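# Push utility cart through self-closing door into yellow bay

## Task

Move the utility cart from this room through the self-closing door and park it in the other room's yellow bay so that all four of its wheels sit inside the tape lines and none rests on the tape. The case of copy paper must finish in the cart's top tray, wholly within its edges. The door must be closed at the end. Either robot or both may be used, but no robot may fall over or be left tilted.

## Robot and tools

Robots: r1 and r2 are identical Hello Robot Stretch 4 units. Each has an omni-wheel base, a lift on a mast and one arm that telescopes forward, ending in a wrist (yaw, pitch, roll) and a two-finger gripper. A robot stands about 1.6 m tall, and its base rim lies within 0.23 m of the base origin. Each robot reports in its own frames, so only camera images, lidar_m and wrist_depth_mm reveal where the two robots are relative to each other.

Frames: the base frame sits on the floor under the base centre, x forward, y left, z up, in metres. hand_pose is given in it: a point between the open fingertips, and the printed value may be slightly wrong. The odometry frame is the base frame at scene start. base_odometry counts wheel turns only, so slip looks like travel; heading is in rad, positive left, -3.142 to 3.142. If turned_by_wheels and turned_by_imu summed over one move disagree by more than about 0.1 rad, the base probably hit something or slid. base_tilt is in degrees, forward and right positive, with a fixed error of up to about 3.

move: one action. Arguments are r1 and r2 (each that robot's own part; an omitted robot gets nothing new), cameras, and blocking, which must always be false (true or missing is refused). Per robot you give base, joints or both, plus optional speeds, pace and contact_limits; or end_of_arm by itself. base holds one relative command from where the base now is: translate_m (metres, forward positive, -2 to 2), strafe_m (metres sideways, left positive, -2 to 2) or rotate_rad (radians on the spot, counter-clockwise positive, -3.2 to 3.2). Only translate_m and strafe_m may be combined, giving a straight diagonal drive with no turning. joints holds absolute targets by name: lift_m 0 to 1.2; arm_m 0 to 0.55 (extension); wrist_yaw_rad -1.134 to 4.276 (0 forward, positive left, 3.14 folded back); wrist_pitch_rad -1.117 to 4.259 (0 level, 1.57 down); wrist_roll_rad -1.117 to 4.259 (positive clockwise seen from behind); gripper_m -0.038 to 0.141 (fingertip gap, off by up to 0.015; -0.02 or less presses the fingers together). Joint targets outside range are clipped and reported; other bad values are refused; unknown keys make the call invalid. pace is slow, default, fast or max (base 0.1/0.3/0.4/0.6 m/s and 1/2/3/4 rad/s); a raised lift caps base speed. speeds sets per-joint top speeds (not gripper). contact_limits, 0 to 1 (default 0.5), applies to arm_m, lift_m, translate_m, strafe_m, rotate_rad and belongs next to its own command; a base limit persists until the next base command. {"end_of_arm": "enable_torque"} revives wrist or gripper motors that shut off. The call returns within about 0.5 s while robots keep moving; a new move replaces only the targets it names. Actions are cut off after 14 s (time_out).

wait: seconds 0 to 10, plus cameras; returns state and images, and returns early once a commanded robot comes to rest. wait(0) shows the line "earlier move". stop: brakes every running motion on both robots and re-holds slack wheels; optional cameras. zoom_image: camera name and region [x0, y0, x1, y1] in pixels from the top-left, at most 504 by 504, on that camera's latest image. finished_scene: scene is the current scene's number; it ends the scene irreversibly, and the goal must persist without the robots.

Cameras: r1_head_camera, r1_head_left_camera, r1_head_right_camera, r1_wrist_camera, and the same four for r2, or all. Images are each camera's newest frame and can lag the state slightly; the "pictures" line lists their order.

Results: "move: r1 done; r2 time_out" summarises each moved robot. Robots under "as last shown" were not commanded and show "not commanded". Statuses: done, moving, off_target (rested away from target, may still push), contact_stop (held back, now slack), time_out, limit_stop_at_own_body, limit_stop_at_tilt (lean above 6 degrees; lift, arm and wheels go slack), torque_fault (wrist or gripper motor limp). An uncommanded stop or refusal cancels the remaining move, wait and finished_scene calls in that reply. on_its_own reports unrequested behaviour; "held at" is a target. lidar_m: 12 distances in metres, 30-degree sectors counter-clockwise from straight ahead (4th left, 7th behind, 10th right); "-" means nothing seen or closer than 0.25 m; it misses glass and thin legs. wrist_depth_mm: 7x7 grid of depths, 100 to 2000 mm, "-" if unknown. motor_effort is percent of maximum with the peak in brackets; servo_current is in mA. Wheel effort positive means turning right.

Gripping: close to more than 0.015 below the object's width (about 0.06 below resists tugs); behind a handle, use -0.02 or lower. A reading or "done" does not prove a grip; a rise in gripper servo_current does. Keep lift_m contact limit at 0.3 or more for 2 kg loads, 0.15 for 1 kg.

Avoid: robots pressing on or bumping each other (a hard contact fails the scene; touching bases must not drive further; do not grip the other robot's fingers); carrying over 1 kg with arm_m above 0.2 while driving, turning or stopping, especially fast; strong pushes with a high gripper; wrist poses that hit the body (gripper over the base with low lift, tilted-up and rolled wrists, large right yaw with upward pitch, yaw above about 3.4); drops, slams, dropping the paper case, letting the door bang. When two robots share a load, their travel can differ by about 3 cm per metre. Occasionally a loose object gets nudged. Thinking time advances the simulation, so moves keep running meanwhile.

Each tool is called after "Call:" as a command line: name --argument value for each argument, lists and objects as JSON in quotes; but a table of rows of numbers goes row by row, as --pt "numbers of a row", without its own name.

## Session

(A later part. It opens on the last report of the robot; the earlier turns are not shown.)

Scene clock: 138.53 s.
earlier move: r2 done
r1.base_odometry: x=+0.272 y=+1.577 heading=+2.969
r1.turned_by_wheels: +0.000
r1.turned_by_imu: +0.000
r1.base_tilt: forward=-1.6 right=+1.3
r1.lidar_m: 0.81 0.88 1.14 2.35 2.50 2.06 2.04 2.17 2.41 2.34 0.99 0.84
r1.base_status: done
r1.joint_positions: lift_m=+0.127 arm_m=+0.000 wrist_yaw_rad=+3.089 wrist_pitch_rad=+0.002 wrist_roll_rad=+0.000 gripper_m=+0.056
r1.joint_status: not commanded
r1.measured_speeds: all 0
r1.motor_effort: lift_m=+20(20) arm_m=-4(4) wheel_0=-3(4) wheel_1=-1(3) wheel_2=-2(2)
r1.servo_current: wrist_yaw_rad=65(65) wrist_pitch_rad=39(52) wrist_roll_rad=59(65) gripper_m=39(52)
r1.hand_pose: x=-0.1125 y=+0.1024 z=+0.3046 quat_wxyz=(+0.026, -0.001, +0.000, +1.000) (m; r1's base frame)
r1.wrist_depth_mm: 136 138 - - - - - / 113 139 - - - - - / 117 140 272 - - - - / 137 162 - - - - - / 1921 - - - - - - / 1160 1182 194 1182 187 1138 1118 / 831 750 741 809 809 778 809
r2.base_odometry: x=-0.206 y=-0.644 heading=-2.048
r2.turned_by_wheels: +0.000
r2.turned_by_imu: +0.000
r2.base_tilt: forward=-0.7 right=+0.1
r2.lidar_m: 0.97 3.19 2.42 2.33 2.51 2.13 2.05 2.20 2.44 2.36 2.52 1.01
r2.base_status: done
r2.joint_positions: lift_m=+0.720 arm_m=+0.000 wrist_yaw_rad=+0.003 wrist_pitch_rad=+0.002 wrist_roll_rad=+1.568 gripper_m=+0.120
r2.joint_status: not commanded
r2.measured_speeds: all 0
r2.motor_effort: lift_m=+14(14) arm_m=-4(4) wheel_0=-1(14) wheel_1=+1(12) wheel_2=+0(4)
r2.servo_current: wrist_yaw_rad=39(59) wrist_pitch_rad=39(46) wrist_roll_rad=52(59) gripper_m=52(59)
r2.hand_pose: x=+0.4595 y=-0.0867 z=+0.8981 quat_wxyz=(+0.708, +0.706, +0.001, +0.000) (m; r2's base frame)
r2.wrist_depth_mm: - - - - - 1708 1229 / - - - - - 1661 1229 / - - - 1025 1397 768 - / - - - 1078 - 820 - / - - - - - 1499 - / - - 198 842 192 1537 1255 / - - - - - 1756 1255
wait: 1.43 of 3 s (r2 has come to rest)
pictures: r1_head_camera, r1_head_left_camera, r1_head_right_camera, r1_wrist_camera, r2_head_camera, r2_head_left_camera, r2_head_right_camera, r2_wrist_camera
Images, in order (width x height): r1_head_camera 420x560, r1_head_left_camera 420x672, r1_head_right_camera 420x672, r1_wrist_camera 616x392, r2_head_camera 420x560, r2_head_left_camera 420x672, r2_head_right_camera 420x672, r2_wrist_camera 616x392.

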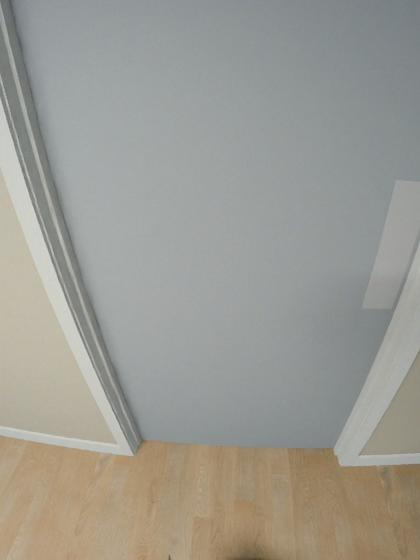

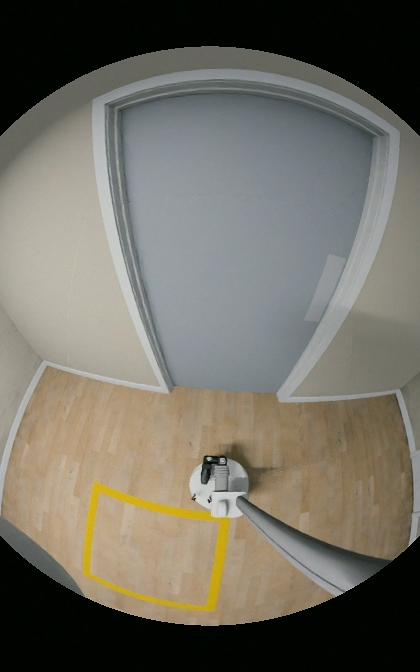

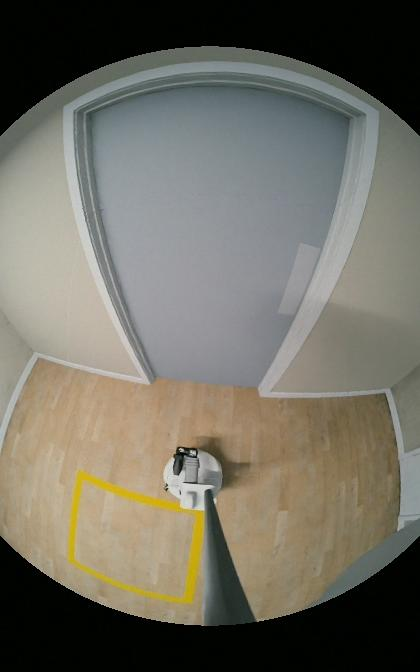

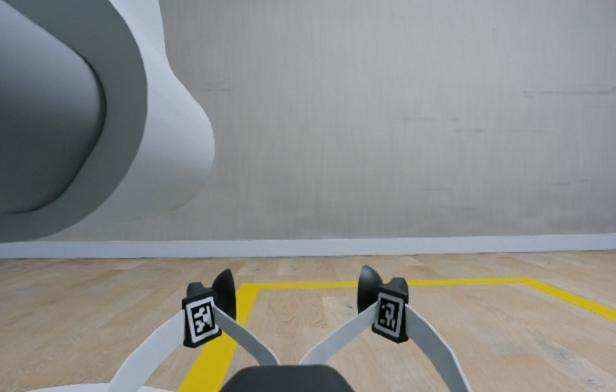

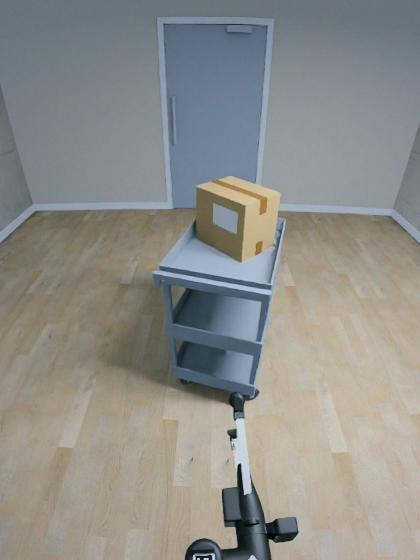

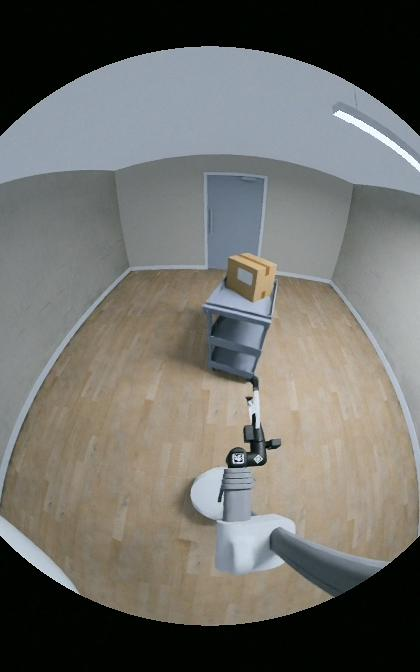

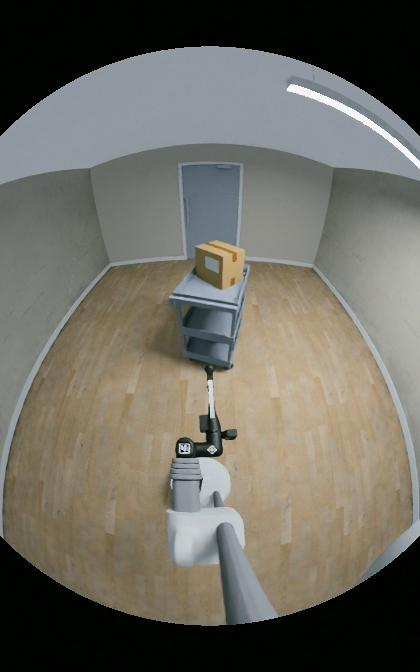

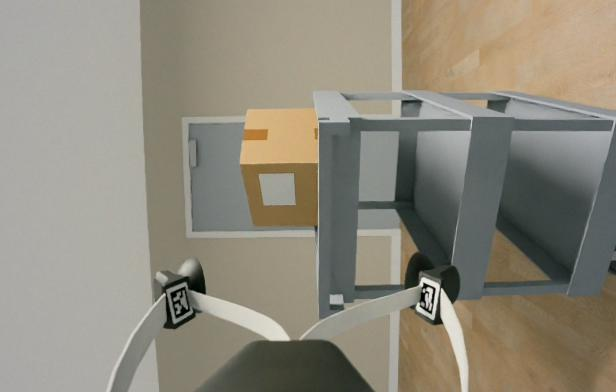

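Call:
move --blocking false --r1 '{"base":{"strafe_m":-0.24}}' --r2 '{"base":{"translate_m":0.3,"strafe_m":-0.03},"joints":{"lift_m":0.69,"arm_m":0.1}}' --cameras '[]'

Call:
wait --seconds 1.3 --cameras '[]'

Call:
wait --seconds 2 --cameras '["r1_head_camera","r2_head_camera","r2_wrist_camera"]'

Scene clock: 170.17 s.
move: r1 moving; r2 moving
r1.base_odometry: x=+0.279 y=+1.612 heading=+2.969
r1.turned_by_wheels: +0.000
r1.turned_by_imu: +0.000
r1.base_tilt: forward=-1.6 right=+1.3
r1.lidar_m: 0.81 0.87 1.12 2.38 2.54 2.10 2.03 2.19 2.38 2.31 1.01 0.82
r1.base_status: strafe_m moving
r1.joint_positions: lift_m=+0.127 arm_m=+0.000 wrist_yaw_rad=+3.089 wrist_pitch_rad=+0.002 wrist_roll_rad=+0.000 gripper_m=+0.056
r1.joint_status: not commanded
r1.measured_speeds: translate_m=+0.001 strafe_m=-0.142 rotate_rad=-0.003 lift_m=+0.000 arm_m=+0.000 wrist_yaw_rad=+0.000 wrist_pitch_rad=+0.000 wrist_roll_rad=+0.000
r1.motor_effort: lift_m=+20(20) arm_m=-4(4) wheel_0=+8(10) wheel_1=-10(10) wheel_2=+0(1)
r1.servo_current: wrist_yaw_rad=52(59) wrist_pitch_rad=39(46) wrist_roll_rad=52(59) gripper_m=39(46)
r1.hand_pose: x=-0.1125 y=+0.1024 z=+0.3046 quat_wxyz=(+0.026, -0.001, +0.000, +1.000) (m; r1's base frame)
r1.wrist_depth_mm: 136 139 - - - - - / 113 139 - - - - - / 118 140 273 - - - - / 137 162 - - - - - / 1921 - - - - - - / 1182 1229 193 1182 188 1160 1138 / 854 750 707 798 788 788 798
r2.base_odometry: x=-0.223 y=-0.670 heading=-2.048
r2.turned_by_wheels: +0.000
r2.turned_by_imu: +0.001
r2.base_tilt: forward=-0.7 right=+0.0
r2.lidar_m: 0.94 3.21 2.44 2.34 2.52 2.15 2.08 2.22 2.44 2.37 2.52 0.96
r2.base_status: translate_m moving; strafe_m moving
r2.joint_positions: lift_m=+0.693 arm_m=+0.050 wrist_yaw_rad=+0.002 wrist_pitch_rad=+0.002 wrist_roll_rad=+1.568 gripper_m=+0.120
r2.joint_status: lift_m moving; arm_m moving
r2.measured_speeds: translate_m=+0.121 strafe_m=-0.013 rotate_rad=-0.002 lift_m=-0.044 arm_m=+0.195 wrist_yaw_rad=+0.000 wrist_pitch_rad=+0.000 wrist_roll_rad=+0.001
r2.motor_effort: lift_m=+12(17) arm_m=+6(11) wheel_0=+7(11) wheel_1=+7(7) wheel_2=-13(13)
r2.servo_current: wrist_yaw_rad=52(59) wrist_pitch_rad=46(46) wrist_roll_rad=59(59) gripper_m=46(59)
r2.hand_pose: x=+0.5100 y=-0.0867 z=+0.8706 quat_wxyz=(+0.708, +0.706, +0.001, +0.000) (m; r2's base frame)
r2.wrist_depth_mm: - - - - - 1756 1182 / - - - - - 1576 1182 / - - - 946 - 715 - / - - - 960 - 741 - / - - - 1160 - 798 - / - - 198 831 214 1464 1229 / - - - - - 1756 1205
pictures: none
No camera images: "cameras" was empty.

Scene clock: 171.47 s.
earlier move: r1 moving; r2 moving
r1.base_odometry: x=+0.314 y=+1.813 heading=+2.969
r1.turned_by_wheels: +0.000
r1.turned_by_imu: -0.002
r1.base_tilt: forward=-1.6 right=+1.3
r1.lidar_m: 0.78 0.86 1.11 2.57 2.74 2.09 2.05 2.22 2.17 2.12 1.00 0.76
r1.base_status: strafe_m moving
r1.joint_positions: lift_m=+0.127 arm_m=+0.000 wrist_yaw_rad=+3.089 wrist_pitch_rad=+0.002 wrist_roll_rad=+0.000 gripper_m=+0.056
r1.joint_status: not commanded
r1.measured_speeds: translate_m=+0.001 strafe_m=-0.010 rotate_rad=-0.004 lift_m=+0.000 arm_m=+0.000 wrist_yaw_rad=+0.000 wrist_pitch_rad=+0.000 wrist_roll_rad=+0.000
r1.motor_effort: lift_m=+20(20) arm_m=-4(4) wheel_0=+0(10) wheel_1=-1(10) wheel_2=-1(2)
r1.servo_current: wrist_yaw_rad=52(65) wrist_pitch_rad=39(52) wrist_roll_rad=52(72) gripper_m=46(52)
r1.hand_pose: x=-0.1125 y=+0.1024 z=+0.3046 quat_wxyz=(+0.026, -0.001, +0.000, +1.000) (m; r1's base frame)
r1.wrist_depth_mm: 136 138 - - - - - / 113 139 - - - - - / 117 140 271 - - - - / 137 160 - - - - - / 1983 - - - - - - / 1182 1182 193 1182 187 1160 1138 / 842 750 750 154 788 788 820
r2.base_odometry: x=-0.360 y=-0.881 heading=-2.048
r2.turned_by_wheels: +0.000
r2.turned_by_imu: +0.001
r2.base_tilt: forward=-0.7 right=+0.1
r2.lidar_m: 0.70 3.21 2.44 2.35 2.49 2.41 2.33 2.50 2.43 2.35 2.53 0.72
r2.base_status: translate_m moving; strafe_m moving
r2.joint_positions: lift_m=+0.690 arm_m=+0.100 wrist_yaw_rad=+0.002 wrist_pitch_rad=+0.002 wrist_roll_rad=+1.568 gripper_m=+0.120
r2.joint_status: all done
r2.measured_speeds: translate_m=+0.101 strafe_m=-0.010 rotate_rad=+0.001 lift_m=+0.000 arm_m=+0.000 wrist_yaw_rad=+0.000 wrist_pitch_rad=+0.000 wrist_roll_rad=+0.000
r2.motor_effort: lift_m=+14(18) arm_m=+7(11) wheel_0=+2(11) wheel_1=+3(8) wheel_2=-3(14)
r2.servo_current: wrist_yaw_rad=46(59) wrist_pitch_rad=39(46) wrist_roll_rad=52(59) gripper_m=52(59)
r2.hand_pose: x=+0.5593 y=-0.0867 z=+0.8681 quat_wxyz=(+0.708, +0.706, +0.001, +0.000) (m; r2's base frame)
r2.wrist_depth_mm: - - - - - 1661 1182 / - - - 732 394 394 399 / - - 699 407 1025 - - / - - 715 433 1042 - 430 / - - - 469 466 - 452 / - - 198 413 198 - 488 / - - - - - 559 521
wait: 1.30 s; no rest
pictures: none
No camera images: "cameras" was empty.

Scene clock: 171.77 s.
earlier move: r1 done; r2 moving
r1.base_odometry: x=+0.314 y=+1.813 heading=+2.969
r1.turned_by_wheels: +0.000
r1.turned_by_imu: +0.000
r1.base_tilt: forward=-1.6 right=+1.3
r1.lidar_m: 0.81 0.85 1.11 2.59 2.74 2.11 2.06 2.20 2.18 2.12 1.00 0.77
r1.base_status: done
r1.joint_positions: lift_m=+0.127 arm_m=+0.000 wrist_yaw_rad=+3.089 wrist_pitch_rad=+0.002 wrist_roll_rad=+0.000 gripper_m=+0.056
r1.joint_status: not commanded
r1.measured_speeds: all 0
r1.motor_effort: lift_m=+20(20) arm_m=-4(4) wheel_0=+0(10) wheel_1=-1(10) wheel_2=-1(2)
r1.servo_current: wrist_yaw_rad=72(72) wrist_pitch_rad=46(52) wrist_roll_rad=46(72) gripper_m=39(52)
r1.hand_pose: x=-0.1125 y=+0.1024 z=+0.3046 quat_wxyz=(+0.026, -0.001, +0.000, +1.000) (m; r1's base frame)
r1.wrist_depth_mm: 137 138 - - - - - / 113 139 - - - - - / 116 140 272 - - - - / 137 160 - - - - - / 1863 - - - - - - / 1182 1182 193 1205 187 1160 1138 / 854 750 750 153 788 768 820
r2.base_odometry: x=-0.369 y=-0.896 heading=-2.048
r2.turned_by_wheels: +0.000
r2.turned_by_imu: +0.000
r2.base_tilt: forward=-0.7 right=+0.1
r2.lidar_m: 0.66 3.22 2.44 2.38 2.51 2.47 2.37 2.53 2.42 2.37 2.51 0.70
r2.base_status: translate_m moving; strafe_m moving
r2.joint_positions: lift_m=+0.690 arm_m=+0.100 wrist_yaw_rad=+0.002 wrist_pitch_rad=+0.002 wrist_roll_rad=+1.568 gripper_m=+0.120
r2.joint_status: all done
r2.measured_speeds: translate_m=+0.026 strafe_m=-0.003 rotate_rad=+0.002 lift_m=+0.000 arm_m=+0.000 wrist_yaw_rad=+0.000 wrist_pitch_rad=+0.000 wrist_roll_rad=+0.000
r2.motor_effort: lift_m=+14(18) arm_m=+7(11) wheel_0=+6(11) wheel_1=+2(8) wheel_2=-3(14)
r2.servo_current: wrist_yaw_rad=59(59) wrist_pitch_rad=39(46) wrist_roll_rad=46(59) gripper_m=52(59)
r2.hand_pose: x=+0.5593 y=-0.0867 z=+0.8681 quat_wxyz=(+0.708, +0.706, +0.001, +0.000) (m; r2's base frame)
r2.wrist_depth_mm: - - - - - 1708 1182 / - - - 715 373 375 375 / - - 661 392 392 - - / - - 683 415 415 - - / - - - 436 439 - 433 / - - 198 392 198 - 469 / - - - - - 1708 492
wait: 0.30 of 2 s (r1 has come to rest)
pictures: r1_head_camera, r2_head_camera, r2_wrist_camera
Images, in order (width x height): r1_head_camera 420x560, r2_head_camera 420x560, r2_wrist_camera 616x392.

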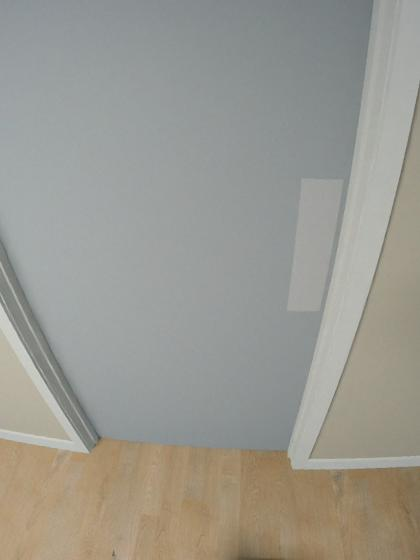

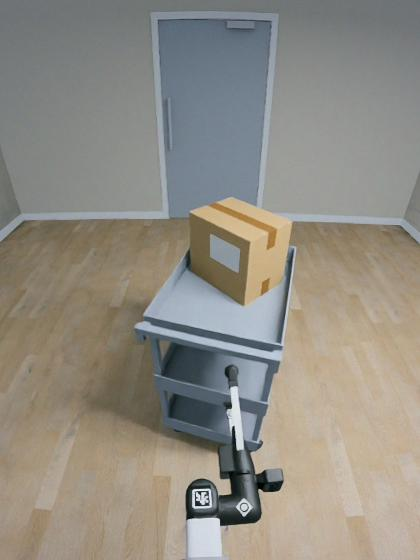

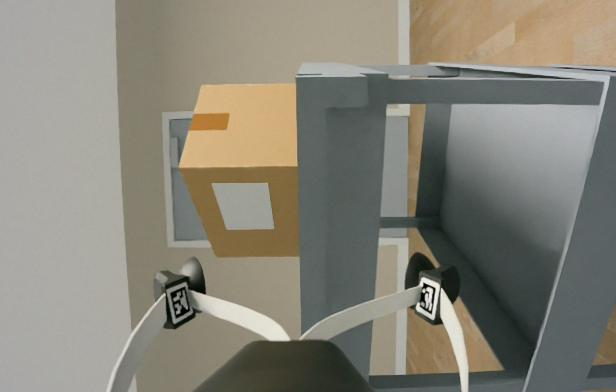

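Call:
zoom_image --camera "r2_wrist_camera" --region '[260, 40, 440, 380]'

Call:
zoom_image --camera "r2_head_camera" --region '[120, 190, 310, 460]'

Scaled by 1.482.

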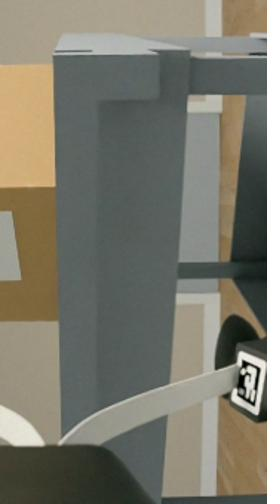

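Scaled by 1.867 from the camera's 420x560 image, which has a finer 1200x1600 frame.

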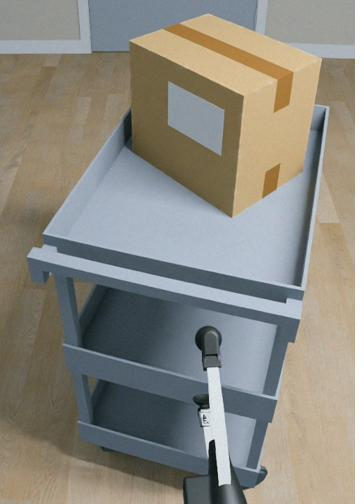

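Call:
move --blocking false --r2 '{"base":{"strafe_m":0.06},"joints":{"arm_m":0.2}}' --cameras '[]'

Call:
wait --seconds 2 --cameras '["r2_head_camera","r2_wrist_camera"]'

Scene clock: 195.23 s.
earlier move: r2 done
move: r2 moving
r1: as last shown
r1.lidar_m: 0.80 0.82 1.11 2.58 2.75 2.10 2.05 2.21 2.17 2.10 1.01 0.75
r1.motor_effort: lift_m=+20(20) arm_m=-4(4) wheel_0=-1(1) wheel_1=-1(1) wheel_2=-1(1)
r1.servo_current: wrist_yaw_rad=52(59) wrist_pitch_rad=46(52) wrist_roll_rad=33(72) gripper_m=46(46)
r1.wrist_depth_mm: 137 139 - - - - - / 113 139 - - - - - / 117 139 272 - - - - / 137 159 - - - - - / 1863 - - - - - - / 1160 1182 193 1182 187 1160 1138 / 842 750 750 154 788 788 831
r2.base_odometry: x=-0.338 y=-0.913 heading=-2.048
r2.turned_by_wheels: +0.000
r2.turned_by_imu: +0.000
r2.base_tilt: forward=-0.6 right=+0.1
r2.lidar_m: 0.69 3.14 2.40 2.32 2.46 2.44 2.35 2.51 2.43 2.41 2.56 0.68
r2.base_status: strafe_m moving
r2.joint_positions: lift_m=+0.690 arm_m=+0.151 wrist_yaw_rad=+0.002 wrist_pitch_rad=+0.002 wrist_roll_rad=+1.568 gripper_m=+0.120
r2.joint_status: arm_m moving
r2.measured_speeds: translate_m=+0.001 strafe_m=+0.130 rotate_rad=-0.007 lift_m=+0.000 arm_m=+0.195 wrist_yaw_rad=+0.000 wrist_pitch_rad=+0.000 wrist_roll_rad=+0.000
r2.motor_effort: lift_m=+14(14) arm_m=+7(10) wheel_0=-9(11) wheel_1=+7(12) wheel_2=+0(2)
r2.servo_current: wrist_yaw_rad=52(59) wrist_pitch_rad=39(46) wrist_roll_rad=52(52) gripper_m=52(52)
r2.hand_pose: x=+0.6100 y=-0.0867 z=+0.8681 quat_wxyz=(+0.708, +0.706, +0.001, +0.000) (m; r2's base frame)
r2.wrist_depth_mm: - - - - - 1397 1078 / - - 676 329 330 330 - / - - 603 351 353 - - / - - 668 375 375 - - / - - - 394 397 - - / - - 199 349 198 - - / - - - - - 1618 455
pictures: none
No camera images: "cameras" was empty.

Scene clock: 196.03 s.
earlier move: r2 done
r1.base_odometry: x=+0.314 y=+1.813 heading=+2.969
r1.turned_by_wheels: +0.000
r1.turned_by_imu: +0.000
r1.base_tilt: forward=-1.6 right=+1.3
r1.lidar_m: 0.79 0.86 1.11 2.60 2.77 2.14 2.06 2.20 2.17 2.12 0.99 0.76
r1.base_status: not commanded
r1.joint_positions: lift_m=+0.127 arm_m=+0.000 wrist_yaw_rad=+3.089 wrist_pitch_rad=+0.002 wrist_roll_rad=+0.000 gripper_m=+0.056
r1.joint_status: not commanded
r1.measured_speeds: all 0
r1.motor_effort: lift_m=+20(20) arm_m=-4(4) wheel_0=+0(1) wheel_1=-1(1) wheel_2=-1(1)
r1.servo_current: wrist_yaw_rad=52(65) wrist_pitch_rad=46(52) wrist_roll_rad=39(72) gripper_m=39(46)
r1.hand_pose: x=-0.1125 y=+0.1024 z=+0.3046 quat_wxyz=(+0.026, -0.001, +0.000, +1.000) (m; r1's base frame)
r1.wrist_depth_mm: 136 138 - - - - - / 113 139 - - - - - / 117 139 272 - - - - / 137 160 - - - - - / 1921 - - - - - - / 1160 1182 193 1182 187 1182 1118 / 842 759 750 153 788 778 820
r2.base_odometry: x=-0.317 y=-0.924 heading=-2.048
r2.turned_by_wheels: +0.000
r2.turned_by_imu: +0.000
r2.base_tilt: forward=-0.7 right=+0.1
r2.lidar_m: 0.69 3.12 2.39 2.29 2.43 2.44 2.36 2.52 2.49 2.41 2.59 0.69
r2.base_status: done
r2.joint_positions: lift_m=+0.690 arm_m=+0.200 wrist_yaw_rad=+0.002 wrist_pitch_rad=+0.002 wrist_roll_rad=+1.568 gripper_m=+0.120
r2.joint_status: all done
r2.measured_speeds: all 0
r2.motor_effort: lift_m=+14(14) arm_m=+7(10) wheel_0=-2(11) wheel_1=+2(12) wheel_2=+0(2)
r2.servo_current: wrist_yaw_rad=52(59) wrist_pitch_rad=39(46) wrist_roll_rad=52(59) gripper_m=46(59)
r2.hand_pose: x=+0.6593 y=-0.0867 z=+0.8681 quat_wxyz=(+0.708, +0.706, +0.001, +0.000) (m; r2's base frame)
r2.wrist_depth_mm: - - - 271 276 831 - / - - 569 283 289 854 - / - - 544 300 306 - - / - - 647 320 325 - - / - - - 351 343 - - / - - 199 300 198 554 - / - - - - - 1661 484
wait: 0.80 of 2 s (r2 has come to rest)
pictures: r2_head_camera, r2_wrist_camera
Images, in order (width x height): r2_head_camera 420x560, r2_wrist_camera 616x392.

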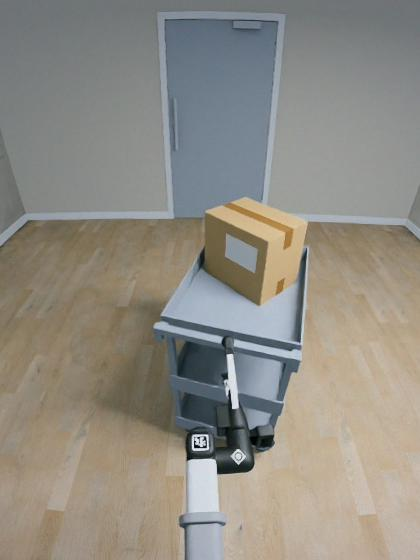

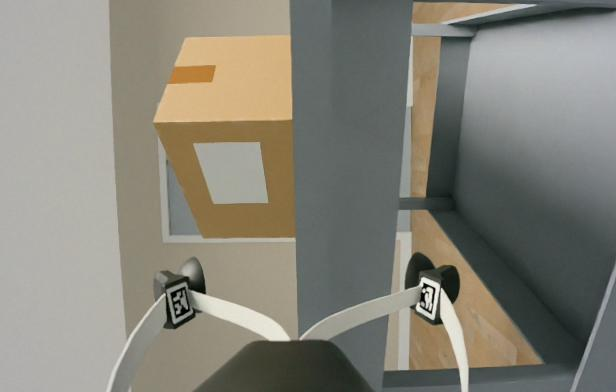

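Call:
move --blocking false --r2 '{"joints":{"arm_m":0.295,"lift_m":0.684},"contact_limits":{"arm_m":0.1}}' --cameras '[]'

Call:
wait --seconds 2 --cameras '["r2_wrist_camera"]'

Scene clock: 201.57 s.
move: r2 moving
r1: as last shown
r1.lidar_m: 0.79 0.85 1.10 2.60 2.76 2.09 2.05 2.21 2.17 2.10 0.97 0.76
r1.motor_effort: lift_m=+20(20) arm_m=-4(4) wheel_0=-1(1) wheel_1=+0(1) wheel_2=-1(1)
r1.servo_current: wrist_yaw_rad=39(65) wrist_pitch_rad=46(46) wrist_roll_rad=39(72) gripper_m=46(46)
r1.wrist_depth_mm: 136 139 - - - - - / 113 139 - - - - - / 117 139 271 - - - - / 137 160 - - - - - / 1921 - - - - - - / 1160 1182 193 1205 187 1182 1138 / 854 750 759 154 788 778 831
r2.base_odometry: x=-0.317 y=-0.924 heading=-2.048
r2.turned_by_wheels: +0.000
r2.turned_by_imu: +0.000
r2.base_tilt: forward=-0.7 right=+0.1
r2.lidar_m: 0.68 3.14 2.35 2.27 2.46 2.42 2.36 2.48 2.50 2.43 2.55 0.69
r2.base_status: not commanded
r2.joint_positions: lift_m=+0.684 arm_m=+0.250 wrist_yaw_rad=+0.002 wrist_pitch_rad=+0.002 wrist_roll_rad=+1.568 gripper_m=+0.120
r2.joint_status: lift_m moving; arm_m moving
r2.measured_speeds: translate_m=+0.000 strafe_m=+0.000 rotate_rad=+0.000 lift_m=+0.000 arm_m=+0.189 wrist_yaw_rad=+0.000 wrist_pitch_rad=+0.000 wrist_roll_rad=+0.000
r2.motor_effort: lift_m=+13(16) arm_m=+9(12) wheel_0=-3(3) wheel_1=+2(3) wheel_2=+0(0)
r2.servo_current: wrist_yaw_rad=46(52) wrist_pitch_rad=46(46) wrist_roll_rad=46(52) gripper_m=52(52)
r2.contact_limits: arm_m 0.1
r2.hand_pose: x=+0.7098 y=-0.0867 z=+0.8621 quat_wxyz=(+0.708, +0.706, +0.001, +0.000) (m; r2's base frame)
r2.wrist_depth_mm: - - - 183 236 759 - / - - 512 193 249 820 - / - - 504 206 262 854 - / - - 597 217 277 - - / - - - 286 294 - - / - - 199 240 200 559 - / - - - - - 1756 469
pictures: none
No camera images: "cameras" was empty.

Scene clock: 202.33 s.
earlier move: r2 done
r1.base_odometry: x=+0.314 y=+1.813 heading=+2.969
r1.turned_by_wheels: +0.000
r1.turned_by_imu: +0.000
r1.base_tilt: forward=-1.6 right=+1.3
r1.lidar_m: 0.80 0.85 1.12 2.60 2.75 2.12 2.05 2.19 2.15 2.12 0.97 0.76
r1.base_status: not commanded
r1.joint_positions: lift_m=+0.127 arm_m=+0.000 wrist_yaw_rad=+3.089 wrist_pitch_rad=+0.002 wrist_roll_rad=+0.000 gripper_m=+0.056
r1.joint_status: not commanded
r1.measured_speeds: all 0
r1.motor_effort: lift_m=+20(20) arm_m=-4(4) wheel_0=+0(1) wheel_1=-1(1) wheel_2=+0(1)
r1.servo_current: wrist_yaw_rad=52(65) wrist_pitch_rad=46(46) wrist_roll_rad=52(72) gripper_m=39(46)
r1.hand_pose: x=-0.1125 y=+0.1024 z=+0.3046 quat_wxyz=(+0.026, -0.001, +0.000, +1.000) (m; r1's base frame)
r1.wrist_depth_mm: 137 138 - - - - - / 113 139 - - - - - / 116 140 271 - - - - / 137 160 - - - - - / 1921 - - - - - - / 1229 1205 194 1182 187 1160 1138 / 842 750 750 154 788 778 820
r2.base_odometry: x=-0.317 y=-0.924 heading=-2.048
r2.turned_by_wheels: +0.000
r2.turned_by_imu: +0.000
r2.base_tilt: forward=-0.7 right=+0.0
r2.lidar_m: 0.70 3.07 2.39 2.29 2.45 2.45 2.36 2.52 2.48 2.43 2.57 0.71
r2.base_status: not commanded
r2.joint_positions: lift_m=+0.684 arm_m=+0.295 wrist_yaw_rad=+0.002 wrist_pitch_rad=+0.002 wrist_roll_rad=+1.568 gripper_m=+0.120
r2.joint_status: all done
r2.measured_speeds: all 0
r2.motor_effort: lift_m=+14(17) arm_m=+7(12) wheel_0=-3(3) wheel_1=+3(3) wheel_2=+0(1)
r2.servo_current: wrist_yaw_rad=52(59) wrist_pitch_rad=39(46) wrist_roll_rad=46(59) gripper_m=52(52)
r2.contact_limits: arm_m 0.1
r2.hand_pose: x=+0.7543 y=-0.0867 z=+0.8621 quat_wxyz=(+0.708, +0.706, +0.001, +0.000) (m; r2's base frame)
r2.wrist_depth_mm: - - 535 141 195 - - / - 480 449 149 204 759 - / - 496 466 155 216 - - / - - 549 166 228 - - / - - 654 178 240 - - / - - 199 182 214 1430 504 / - - - - - 1756 462
wait: 0.77 of 2 s (r2 has come to rest)
pictures: r2_wrist_camera
Images, in order (width x height): r2_wrist_camera 616x392.

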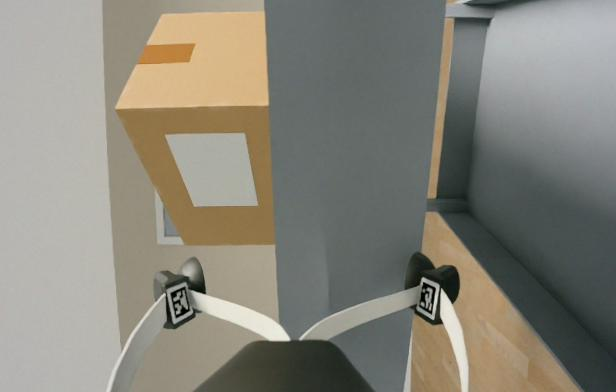

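Call:
move --blocking false --r2 '{"joints":{"gripper_m":-0.035}}' --cameras '[]'

Call:
wait --seconds 1.5 --cameras '["r2_wrist_camera"]'

Scene clock: 207.60 s.
move: r2 moving
r1: as last shown
r1.base_tilt: forward=-1.6 right=+1.2
r1.lidar_m: 0.80 0.86 1.11 2.58 2.76 2.09 2.05 2.22 2.19 2.12 0.99 0.78
r1.motor_effort: lift_m=+20(20) arm_m=-4(4) wheel_0=+0(1) wheel_1=-1(1) wheel_2=-1(1)
r1.servo_current: wrist_yaw_rad=52(59) wrist_pitch_rad=39(46) wrist_roll_rad=46(65) gripper_m=33(46)
r1.wrist_depth_mm: 137 138 - - - - - / 113 139 - - - - - / 116 140 272 - - - - / 137 160 - - - - - / 1921 - - - - - - / 1205 1182 194 1182 187 1182 1138 / 854 750 759 153 788 778 820
r2.base_odometry: x=-0.317 y=-0.924 heading=-2.048
r2.turned_by_wheels: +0.000
r2.turned_by_imu: +0.000
r2.base_tilt: forward=-0.7 right=+0.1
r2.lidar_m: 0.71 3.13 2.40 2.32 2.45 2.41 2.37 2.49 2.48 2.40 2.57 0.70
r2.base_status: not commanded
r2.joint_positions: lift_m=+0.684 arm_m=+0.295 wrist_yaw_rad=+0.002 wrist_pitch_rad=+0.002 wrist_roll_rad=+1.568 gripper_m=+0.106
r2.joint_status: gripper_m moving
r2.measured_speeds: all 0
r2.motor_effort: lift_m=+14(14) arm_m=+7(8) wheel_0=-2(3) wheel_1=+2(2) wheel_2=+0(0)
r2.servo_current: wrist_yaw_rad=39(65) wrist_pitch_rad=39(46) wrist_roll_rad=52(65) gripper_m=91(98)
r2.contact_limits: arm_m 0.1
r2.hand_pose: x=+0.7543 y=-0.0867 z=+0.8621 quat_wxyz=(+0.708, +0.706, +0.001, +0.000) (m; r2's base frame)
r2.wrist_depth_mm: - - 535 141 194 - - / - 480 449 148 205 768 - / - 496 462 155 216 - - / - - 549 166 229 - - / - - 661 178 239 - - / - - 195 185 191 1397 504 / - - - - - 1756 462
pictures: none
No camera images: "cameras" was empty.

Scene clock: 209.10 s.
earlier move: r2 moving
r1.base_odometry: x=+0.314 y=+1.813 heading=+2.969
r1.turned_by_wheels: +0.000
r1.turned_by_imu: +0.000
r1.base_tilt: forward=-1.6 right=+1.3
r1.lidar_m: 0.78 0.80 1.10 2.59 2.76 2.11 2.04 2.20 2.16 2.13 1.00 0.76
r1.base_status: not commanded
r1.joint_positions: lift_m=+0.127 arm_m=+0.000 wrist_yaw_rad=+3.089 wrist_pitch_rad=+0.002 wrist_roll_rad=+0.000 gripper_m=+0.056
r1.joint_status: not commanded
r1.measured_speeds: all 0
r1.motor_effort: lift_m=+20(20) arm_m=-4(4) wheel_0=+0(1) wheel_1=-1(1) wheel_2=-1(1)
r1.servo_current: wrist_yaw_rad=52(65) wrist_pitch_rad=46(52) wrist_roll_rad=52(65) gripper_m=46(46)
r1.hand_pose: x=-0.1125 y=+0.1024 z=+0.3046 quat_wxyz=(+0.026, -0.001, +0.000, +1.000) (m; r1's base frame)
r1.wrist_depth_mm: 137 138 - - - - - / 112 139 - - - - - / 117 139 271 - - - - / 137 160 - - - - - / 1983 - - - - - - / 1182 1182 193 1205 187 1160 1118 / 842 750 759 153 788 768 809
r2.base_odometry: x=-0.317 y=-0.924 heading=-2.048
r2.turned_by_wheels: +0.000
r2.turned_by_imu: +0.000
r2.base_tilt: forward=-0.7 right=+0.0
r2.lidar_m: 0.69 3.14 2.39 2.32 2.48 2.41 2.35 2.50 2.47 2.42 2.58 0.67
r2.base_status: not commanded
r2.joint_positions: lift_m=+0.684 arm_m=+0.295 wrist_yaw_rad=+0.002 wrist_pitch_rad=+0.002 wrist_roll_rad=+1.568 gripper_m=-0.033
r2.joint_status: gripper_m moving
r2.measured_speeds: all 0
r2.motor_effort: lift_m=+14(14) arm_m=+3(8) wheel_0=-3(3) wheel_1=+2(3) wheel_2=+0(0)
r2.servo_current: wrist_yaw_rad=52(65) wrist_pitch_rad=46(46) wrist_roll_rad=52(65) gripper_m=137(312)
r2.contact_limits: arm_m 0.1
r2.hand_pose: x=+0.7545 y=-0.0867 z=+0.8621 quat_wxyz=(+0.708, +0.706, +0.001, +0.000) (m; r2's base frame)
r2.wrist_depth_mm: - - 521 - 183 - - / - 466 433 135 192 - - / - 466 452 142 205 - - / - - 535 152 217 - - / - - - 163 228 - - / - - 184 170 178 1618 500 / - - - - - 1576 459
wait: 1.50 s; no rest
pictures: r2_wrist_camera
Images, in order (width x height): r2_wrist_camera 616x392.

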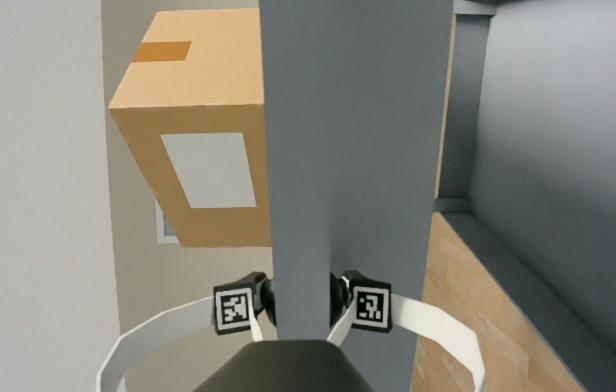

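Call:
move --blocking false --r2 '{"base":{"translate_m":-0.75}}' --cameras '[]'

Call:
wait --seconds 4 --cameras '["r2_head_camera","r2_head_left_camera"]'

Scene clock: 215.33 s.
earlier move: r2 done
move: r2 moving
r1: as last shown
r1.lidar_m: 0.78 0.86 1.13 2.60 2.74 2.12 2.05 2.20 2.20 2.12 0.97 0.76
r1.servo_current: wrist_yaw_rad=52(59) wrist_pitch_rad=46(46) wrist_roll_rad=33(65) gripper_m=46(46)
r1.wrist_depth_mm: 137 138 - - - - - / 113 139 - - - - - / 117 139 271 - - - - / 137 160 - - - - - / 1983 - - - - - - / 1205 1205 194 1182 188 1160 1160 / 842 759 750 153 798 778 820
r2.base_odometry: x=-0.302 y=-0.897 heading=-2.047
r2.turned_by_wheels: +0.000
r2.turned_by_imu: +0.001
r2.base_tilt: forward=-0.6 right=+0.1
r2.lidar_m: 0.69 3.13 2.37 2.28 2.47 2.39 2.32 2.49 2.48 2.42 2.57 0.68
r2.base_status: translate_m moving
r2.joint_positions: lift_m=+0.684 arm_m=+0.295 wrist_yaw_rad=+0.002 wrist_pitch_rad=+0.002 wrist_roll_rad=+1.568 gripper_m=-0.033
r2.joint_status: all done
r2.measured_speeds: translate_m=-0.122 strafe_m=+0.000 rotate_rad=+0.000 lift_m=+0.000 arm_m=+0.000 wrist_yaw_rad=+0.000 wrist_pitch_rad=+0.000 wrist_roll_rad=+0.000
r2.motor_effort: lift_m=+14(14) arm_m=+1(2) wheel_0=-5(13) wheel_1=-8(9) wheel_2=+17(17)
r2.servo_current: wrist_yaw_rad=52(52) wrist_pitch_rad=39(46) wrist_roll_rad=46(52) gripper_m=130(130)
r2.contact_limits: arm_m 0.1
r2.hand_pose: x=+0.7545 y=-0.0867 z=+0.8621 quat_wxyz=(+0.708, +0.706, +0.001, +0.000) (m; r2's base frame)
r2.wrist_depth_mm: - - 525 131 185 - - / - 473 436 136 194 - - / - 466 449 143 206 - - / - - 530 153 218 - - / - - - 164 228 - - / - - 184 170 179 1618 500 / - - - - - 1618 459
pictures: none
No camera images: "cameras" was empty.

Scene clock: 218.83 s.
earlier move: r2 done
r1.base_odometry: x=+0.314 y=+1.813 heading=+2.969
r1.turned_by_wheels: +0.000
r1.turned_by_imu: +0.000
r1.base_tilt: forward=-1.6 right=+1.3
r1.lidar_m: 0.78 0.85 1.09 2.58 2.74 2.10 2.05 2.19 2.17 2.10 1.00 0.73
r1.base_status: not commanded
r1.joint_positions: lift_m=+0.127 arm_m=+0.000 wrist_yaw_rad=+3.089 wrist_pitch_rad=+0.002 wrist_roll_rad=+0.000 gripper_m=+0.056
r1.joint_status: not commanded
r1.measured_speeds: all 0
r1.motor_effort: lift_m=+20(20) arm_m=-4(4) wheel_0=+0(1) wheel_1=-1(1) wheel_2=-1(1)
r1.servo_current: wrist_yaw_rad=33(65) wrist_pitch_rad=39(52) wrist_roll_rad=65(72) gripper_m=39(52)
r1.hand_pose: x=-0.1125 y=+0.1024 z=+0.3046 quat_wxyz=(+0.026, -0.001, +0.000, +1.000) (m; r1's base frame)
r1.wrist_depth_mm: 136 138 - - - - - / 113 139 - - - - - / 116 140 271 - - - - / 137 160 - - - - - / 1863 - - - - - - / 1182 1182 194 1205 187 1138 1160 / 842 750 750 153 788 778 820
r2.base_odometry: x=+0.027 y=-0.258 heading=-2.048
r2.turned_by_wheels: +0.000
r2.turned_by_imu: +0.002
r2.base_tilt: forward=-0.7 right=+0.0
r2.lidar_m: 0.66 3.15 2.43 2.32 2.19 1.67 1.61 1.69 2.43 2.38 2.52 0.75
r2.base_status: done
r2.joint_positions: lift_m=+0.684 arm_m=+0.295 wrist_yaw_rad=+0.003 wrist_pitch_rad=+0.002 wrist_roll_rad=+1.568 gripper_m=-0.034
r2.joint_status: all done
r2.measured_speeds: all 0
r2.motor_effort: lift_m=+16(16) arm_m=-3(3) wheel_0=+0(13) wheel_1=-2(9) wheel_2=+3(19)
r2.servo_current: wrist_yaw_rad=52(65) wrist_pitch_rad=46(52) wrist_roll_rad=46(59) gripper_m=98(130)
r2.contact_limits: arm_m 0.1
r2.hand_pose: x=+0.7545 y=-0.0866 z=+0.8619 quat_wxyz=(+0.708, +0.706, +0.002, +0.000) (m; r2's base frame)
r2.wrist_depth_mm: - - - 183 245 1576 1160 / - - - 180 241 1708 517 / - - - 178 239 831 - / - - 473 176 236 820 - / - - 488 173 233 831 - / - - 186 171 177 - - / - - 569 - 228 - -
wait: 3.50 of 4 s (r2 has come to rest)
pictures: r2_head_camera, r2_head_left_camera
Images, in order (width x height): r2_head_camera 420x560, r2_head_left_camera 420x672.

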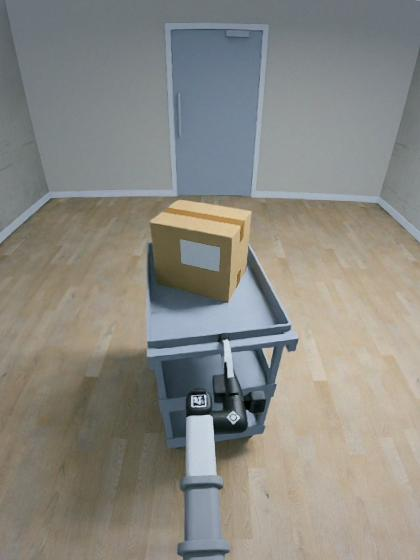

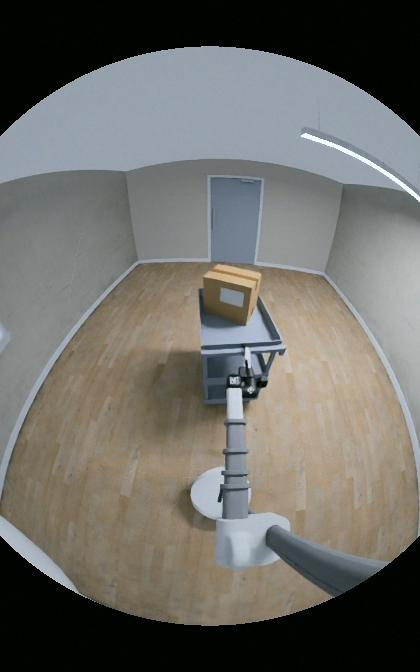

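Call:
move --blocking false --r1 '{"base":{"translate_m":1.65},"contact_limits":{"translate_m":0.8}}' --cameras '[]'

Call:
wait --seconds 3.5 --cameras '["r2_head_camera","r1_head_left_camera"]'

Call:
wait --seconds 2.5 --cameras '["r2_head_camera","r1_head_left_camera"]'

Scene clock: 225.77 s.
move: r1 moving
r1.base_odometry: x=+0.283 y=+1.819 heading=+2.969
r1.turned_by_wheels: +0.000
r1.turned_by_imu: +0.000
r1.base_tilt: forward=-1.6 right=+1.3
r1.lidar_m: 0.77 0.80 1.05 2.59 2.71 2.14 2.09 2.23 2.14 2.13 0.94 0.72
r1.base_status: translate_m moving
r1.joint_positions: lift_m=+0.127 arm_m=+0.000 wrist_yaw_rad=+3.089 wrist_pitch_rad=+0.002 wrist_roll_rad=+0.000 gripper_m=+0.056
r1.joint_status: not commanded
r1.measured_speeds: translate_m=+0.122 strafe_m=-0.001 rotate_rad=+0.004 lift_m=+0.000 arm_m=+0.000 wrist_yaw_rad=+0.000 wrist_pitch_rad=+0.000 wrist_roll_rad=+0.000
r1.motor_effort: lift_m=+20(20) arm_m=-4(4) wheel_0=+8(8) wheel_1=+5(7) wheel_2=-8(10)
r1.servo_current: wrist_yaw_rad=46(52) wrist_pitch_rad=52(52) wrist_roll_rad=39(59) gripper_m=39(46)
r1.contact_limits: translate_m 0.8
r1.hand_pose: x=-0.1125 y=+0.1024 z=+0.3046 quat_wxyz=(+0.026, -0.001, +0.000, +1.000) (m; r1's base frame)
r1.wrist_depth_mm: - 138 - - - - - / 112 139 - - - - - / 116 139 268 - - - - / 136 157 - - - - - / 1921 - - - - - - / 1182 1205 194 1182 188 1182 1138 / 854 750 759 153 798 778 820
r2: as last shown
r2.turned_by_imu: +0.000
r2.lidar_m: 0.67 3.16 2.41 2.33 2.19 1.66 1.60 1.68 2.42 2.37 2.55 0.73
r2.motor_effort: lift_m=+16(16) arm_m=-3(4) wheel_0=+0(1) wheel_1=-1(2) wheel_2=+3(3)
r2.servo_current: wrist_yaw_rad=46(52) wrist_pitch_rad=46(46) wrist_roll_rad=52(52) gripper_m=104(104)
r2.contact_limits: arm_m 0.1
r2.wrist_depth_mm: - - - 183 245 1537 1160 / - - - 180 242 1756 517 / - - - 178 238 809 - / - - 469 176 236 831 - / - - 484 174 233 831 - / - - 186 171 177 - - / - - 569 - 227 - -
pictures: none
No camera images: "cameras" was empty.

Scene clock: 229.27 s.
earlier move: r1 moving
r1.base_odometry: x=-0.692 y=+1.988 heading=+2.969
r1.turned_by_wheels: +0.000
r1.turned_by_imu: +0.016
r1.base_tilt: forward=-1.6 right=+1.3
r1.lidar_m: 0.25 - 0.25 0.29 0.71 3.13 3.07 3.28 0.33 0.73 2.32 0.29
r1.base_status: translate_m moving
r1.joint_positions: lift_m=+0.127 arm_m=+0.000 wrist_yaw_rad=+3.101 wrist_pitch_rad=+0.002 wrist_roll_rad=+0.000 gripper_m=+0.056
r1.joint_status: not commanded
r1.measured_speeds: translate_m=+0.302 strafe_m=+0.002 rotate_rad=+0.000 lift_m=+0.000 arm_m=+0.000 wrist_yaw_rad=+0.000 wrist_pitch_rad=+0.000 wrist_roll_rad=+0.000
r1.motor_effort: lift_m=+20(20) arm_m=+9(10) wheel_0=+10(25) wheel_1=+14(26) wheel_2=-14(26)
r1.servo_current: wrist_yaw_rad=72(91) wrist_pitch_rad=39(52) wrist_roll_rad=46(72) gripper_m=46(46)
r1.contact_limits: translate_m 0.8
r1.hand_pose: x=-0.1142 y=+0.0990 z=+0.3046 quat_wxyz=(+0.020, -0.001, +0.000, +1.000) (m; r1's base frame)
r1.wrist_depth_mm: - 136 - - - - - / - 136 197 - - - - / 107 135 183 - - - - / 123 137 272 - - - - / 1661 - - - - - - / 1182 1205 193 1205 187 1182 1160 / 842 759 750 809 788 778 809
r2.base_odometry: x=+0.027 y=-0.258 heading=-2.048
r2.turned_by_wheels: +0.000
r2.turned_by_imu: +0.000
r2.base_tilt: forward=-0.7 right=+0.1
r2.lidar_m: 0.66 3.16 2.41 2.34 2.14 1.64 1.61 1.73 2.43 2.39 2.53 0.73
r2.base_status: not commanded
r2.joint_positions: lift_m=+0.684 arm_m=+0.295 wrist_yaw_rad=+0.003 wrist_pitch_rad=+0.002 wrist_roll_rad=+1.568 gripper_m=-0.034
r2.joint_status: not commanded
r2.measured_speeds: all 0
r2.motor_effort: lift_m=+16(16) arm_m=-3(4) wheel_0=+0(1) wheel_1=-2(2) wheel_2=+3(3)
r2.servo_current: wrist_yaw_rad=39(65) wrist_pitch_rad=39(46) wrist_roll_rad=46(65) gripper_m=104(111)
r2.contact_limits: arm_m 0.1
r2.hand_pose: x=+0.7545 y=-0.0866 z=+0.8619 quat_wxyz=(+0.708, +0.706, +0.002, +0.000) (m; r2's base frame)
r2.wrist_depth_mm: - - - 182 246 1576 1160 / - - - 180 241 1708 517 / - - - 178 239 820 - / - - 473 177 236 831 - / - - 488 174 234 831 - / - - 185 170 178 - - / - - 569 - 227 - -
wait: 3.50 s; no rest
pictures: r1_head_left_camera, r2_head_camera
Images, in order (width x height): r1_head_left_camera 420x672, r2_head_camera 420x560.

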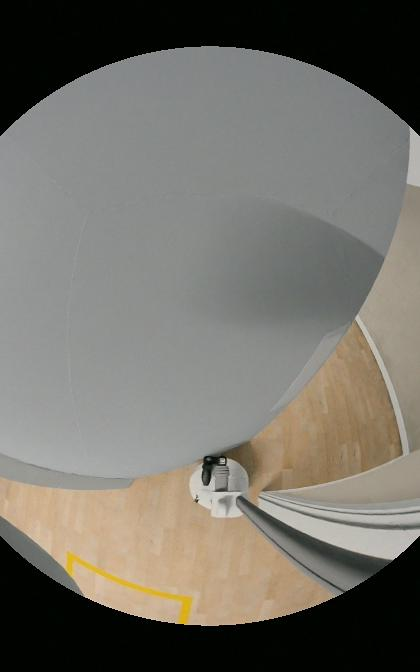

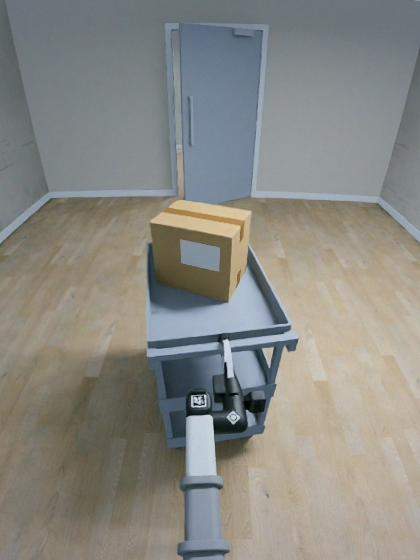

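Scene clock: 231.77 s.
earlier move: r1 moving
r1.base_odometry: x=-1.307 y=+2.095 heading=+2.969
r1.turned_by_wheels: +0.000
r1.turned_by_imu: -0.001
r1.base_tilt: forward=-1.6 right=+1.3
r1.lidar_m: 2.03 3.30 0.25 0.25 0.29 0.80 3.71 0.83 1.16 2.22 2.38 3.46
r1.base_status: translate_m moving
r1.joint_positions: lift_m=+0.127 arm_m=+0.000 wrist_yaw_rad=+3.092 wrist_pitch_rad=+0.002 wrist_roll_rad=+0.000 gripper_m=+0.056
r1.joint_status: not commanded
r1.measured_speeds: translate_m=+0.053 strafe_m=-0.001 rotate_rad=-0.003 lift_m=+0.000 arm_m=+0.000 wrist_yaw_rad=+0.000 wrist_pitch_rad=+0.000 wrist_roll_rad=+0.000
r1.motor_effort: lift_m=+20(20) arm_m=+5(10) wheel_0=+1(25) wheel_1=+5(26) wheel_2=-2(26)
r1.servo_current: wrist_yaw_rad=46(98) wrist_pitch_rad=39(52) wrist_roll_rad=39(72) gripper_m=46(46)
r1.contact_limits: translate_m 0.8
r1.hand_pose: x=-0.1129 y=+0.1016 z=+0.3046 quat_wxyz=(+0.025, -0.001, +0.000, +1.000) (m; r1's base frame)
r1.wrist_depth_mm: 136 137 - - - - 452 / 107 138 - - - - 455 / 114 138 242 - - - 466 / 133 150 - - - - 477 / - 1983 - - - - 477 / - 1078 193 1205 188 1138 466 / 778 759 759 809 798 778 462
r2.base_odometry: x=+0.027 y=-0.258 heading=-2.048
r2.turned_by_wheels: +0.000
r2.turned_by_imu: +0.000
r2.base_tilt: forward=-0.7 right=+0.1
r2.lidar_m: 0.68 3.17 2.41 2.32 2.23 1.67 1.60 1.71 2.43 2.37 2.54 0.73
r2.base_status: not commanded
r2.joint_positions: lift_m=+0.684 arm_m=+0.295 wrist_yaw_rad=+0.003 wrist_pitch_rad=+0.002 wrist_roll_rad=+1.568 gripper_m=-0.034
r2.joint_status: not commanded
r2.measured_speeds: all 0
r2.motor_effort: lift_m=+16(16) arm_m=-3(4) wheel_0=+0(1) wheel_1=-2(2) wheel_2=+3(3)
r2.servo_current: wrist_yaw_rad=46(65) wrist_pitch_rad=39(46) wrist_roll_rad=52(65) gripper_m=104(111)
r2.contact_limits: arm_m 0.1
r2.hand_pose: x=+0.7545 y=-0.0866 z=+0.8619 quat_wxyz=(+0.708, +0.706, +0.002, +0.000) (m; r2's base frame)
r2.wrist_depth_mm: - - - 183 246 1576 1182 / - - - 180 240 1618 521 / - - - 177 238 831 - / - - 469 176 236 842 - / - - 484 174 232 831 - / - - 186 171 178 - - / - - 569 - 227 - -
wait: 2.50 s; no rest
pictures: r1_head_left_camera, r2_head_camera
Images, in order (width x height): r1_head_left_camera 420x672, r2_head_camera 420x560.

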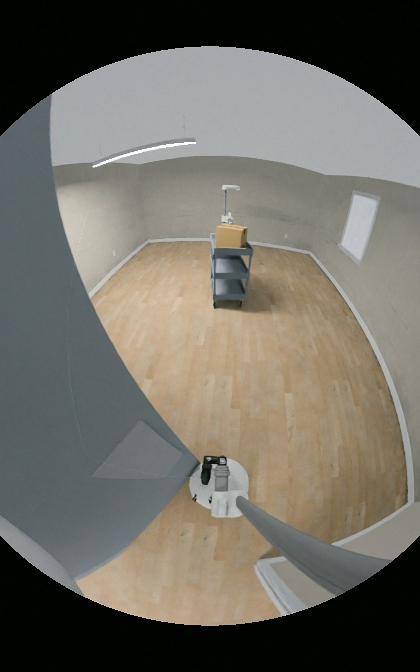

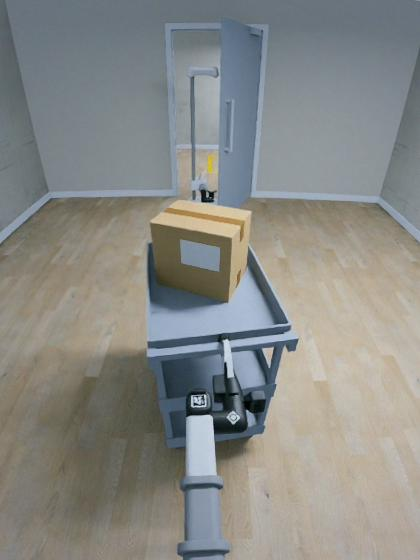

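Call:
move --blocking false --r1 '{"base":{"strafe_m":0.85,"translate_m":-0.1},"contact_limits":{"strafe_m":0.7,"translate_m":0.7}}' --cameras '[]'

Call:
wait --seconds 4 --cameras '["r2_head_camera","r1_head_left_camera"]'

r1: "contact_limits": strafe_m and translate_m are given together and make one move, which takes one limit: state it under one of them only
Scene clock: 246.20 s.
earlier move: r1 done
r1.base_odometry: x=-1.312 y=+2.096 heading=+2.969
r1.turned_by_wheels: +0.000
r1.turned_by_imu: +0.000
r1.base_tilt: forward=-1.6 right=+1.3
r1.lidar_m: 2.04 3.34 2.69 0.25 0.29 0.81 3.73 0.82 1.16 2.23 2.38 3.42
r1.base_status: done
r1.joint_positions: lift_m=+0.127 arm_m=+0.000 wrist_yaw_rad=+3.092 wrist_pitch_rad=+0.002 wrist_roll_rad=+0.000 gripper_m=+0.056
r1.joint_status: not commanded
r1.measured_speeds: all 0
r1.motor_effort: lift_m=+20(20) arm_m=+5(10) wheel_0=+1(25) wheel_1=+7(26) wheel_2=-3(26)
r1.servo_current: wrist_yaw_rad=39(98) wrist_pitch_rad=46(52) wrist_roll_rad=52(72) gripper_m=39(46)
r1.contact_limits: translate_m 0.8
r1.hand_pose: x=-0.1129 y=+0.1016 z=+0.3046 quat_wxyz=(+0.025, -0.001, +0.000, +1.000) (m; r1's base frame)
r1.wrist_depth_mm: 136 138 - - - - 442 / 107 138 - - - - 452 / 114 138 243 - - - - / 133 150 - - - - 462 / - 1983 - - - - 459 / - 1098 194 1205 187 1160 455 / 778 750 750 798 788 788 452
r2.base_odometry: x=+0.027 y=-0.258 heading=-2.048
r2.turned_by_wheels: +0.000
r2.turned_by_imu: +0.000
r2.base_tilt: forward=-0.7 right=+0.1
r2.lidar_m: 0.67 3.19 2.38 2.32 2.20 1.65 1.61 1.71 2.44 2.36 2.53 0.73
r2.base_status: not commanded
r2.joint_positions: lift_m=+0.684 arm_m=+0.295 wrist_yaw_rad=+0.003 wrist_pitch_rad=+0.002 wrist_roll_rad=+1.568 gripper_m=-0.034
r2.joint_status: not commanded
r2.measured_speeds: all 0
r2.motor_effort: lift_m=+16(16) arm_m=-3(4) wheel_0=+0(1) wheel_1=-2(2) wheel_2=+3(3)
r2.servo_current: wrist_yaw_rad=52(65) wrist_pitch_rad=39(46) wrist_roll_rad=39(65) gripper_m=111(111)
r2.contact_limits: arm_m 0.1
r2.hand_pose: x=+0.7545 y=-0.0866 z=+0.8619 quat_wxyz=(+0.708, +0.706, +0.002, +0.000) (m; r2's base frame)
r2.wrist_depth_mm: - - - 183 245 1537 1160 / - - - 180 242 1661 517 / - - - 178 238 820 - / - - 469 176 235 820 - / - - 480 173 233 831 - / - - 186 171 177 - - / - - 569 - 227 - -
pictures: none

not run: a call was refused earlier in this reply.


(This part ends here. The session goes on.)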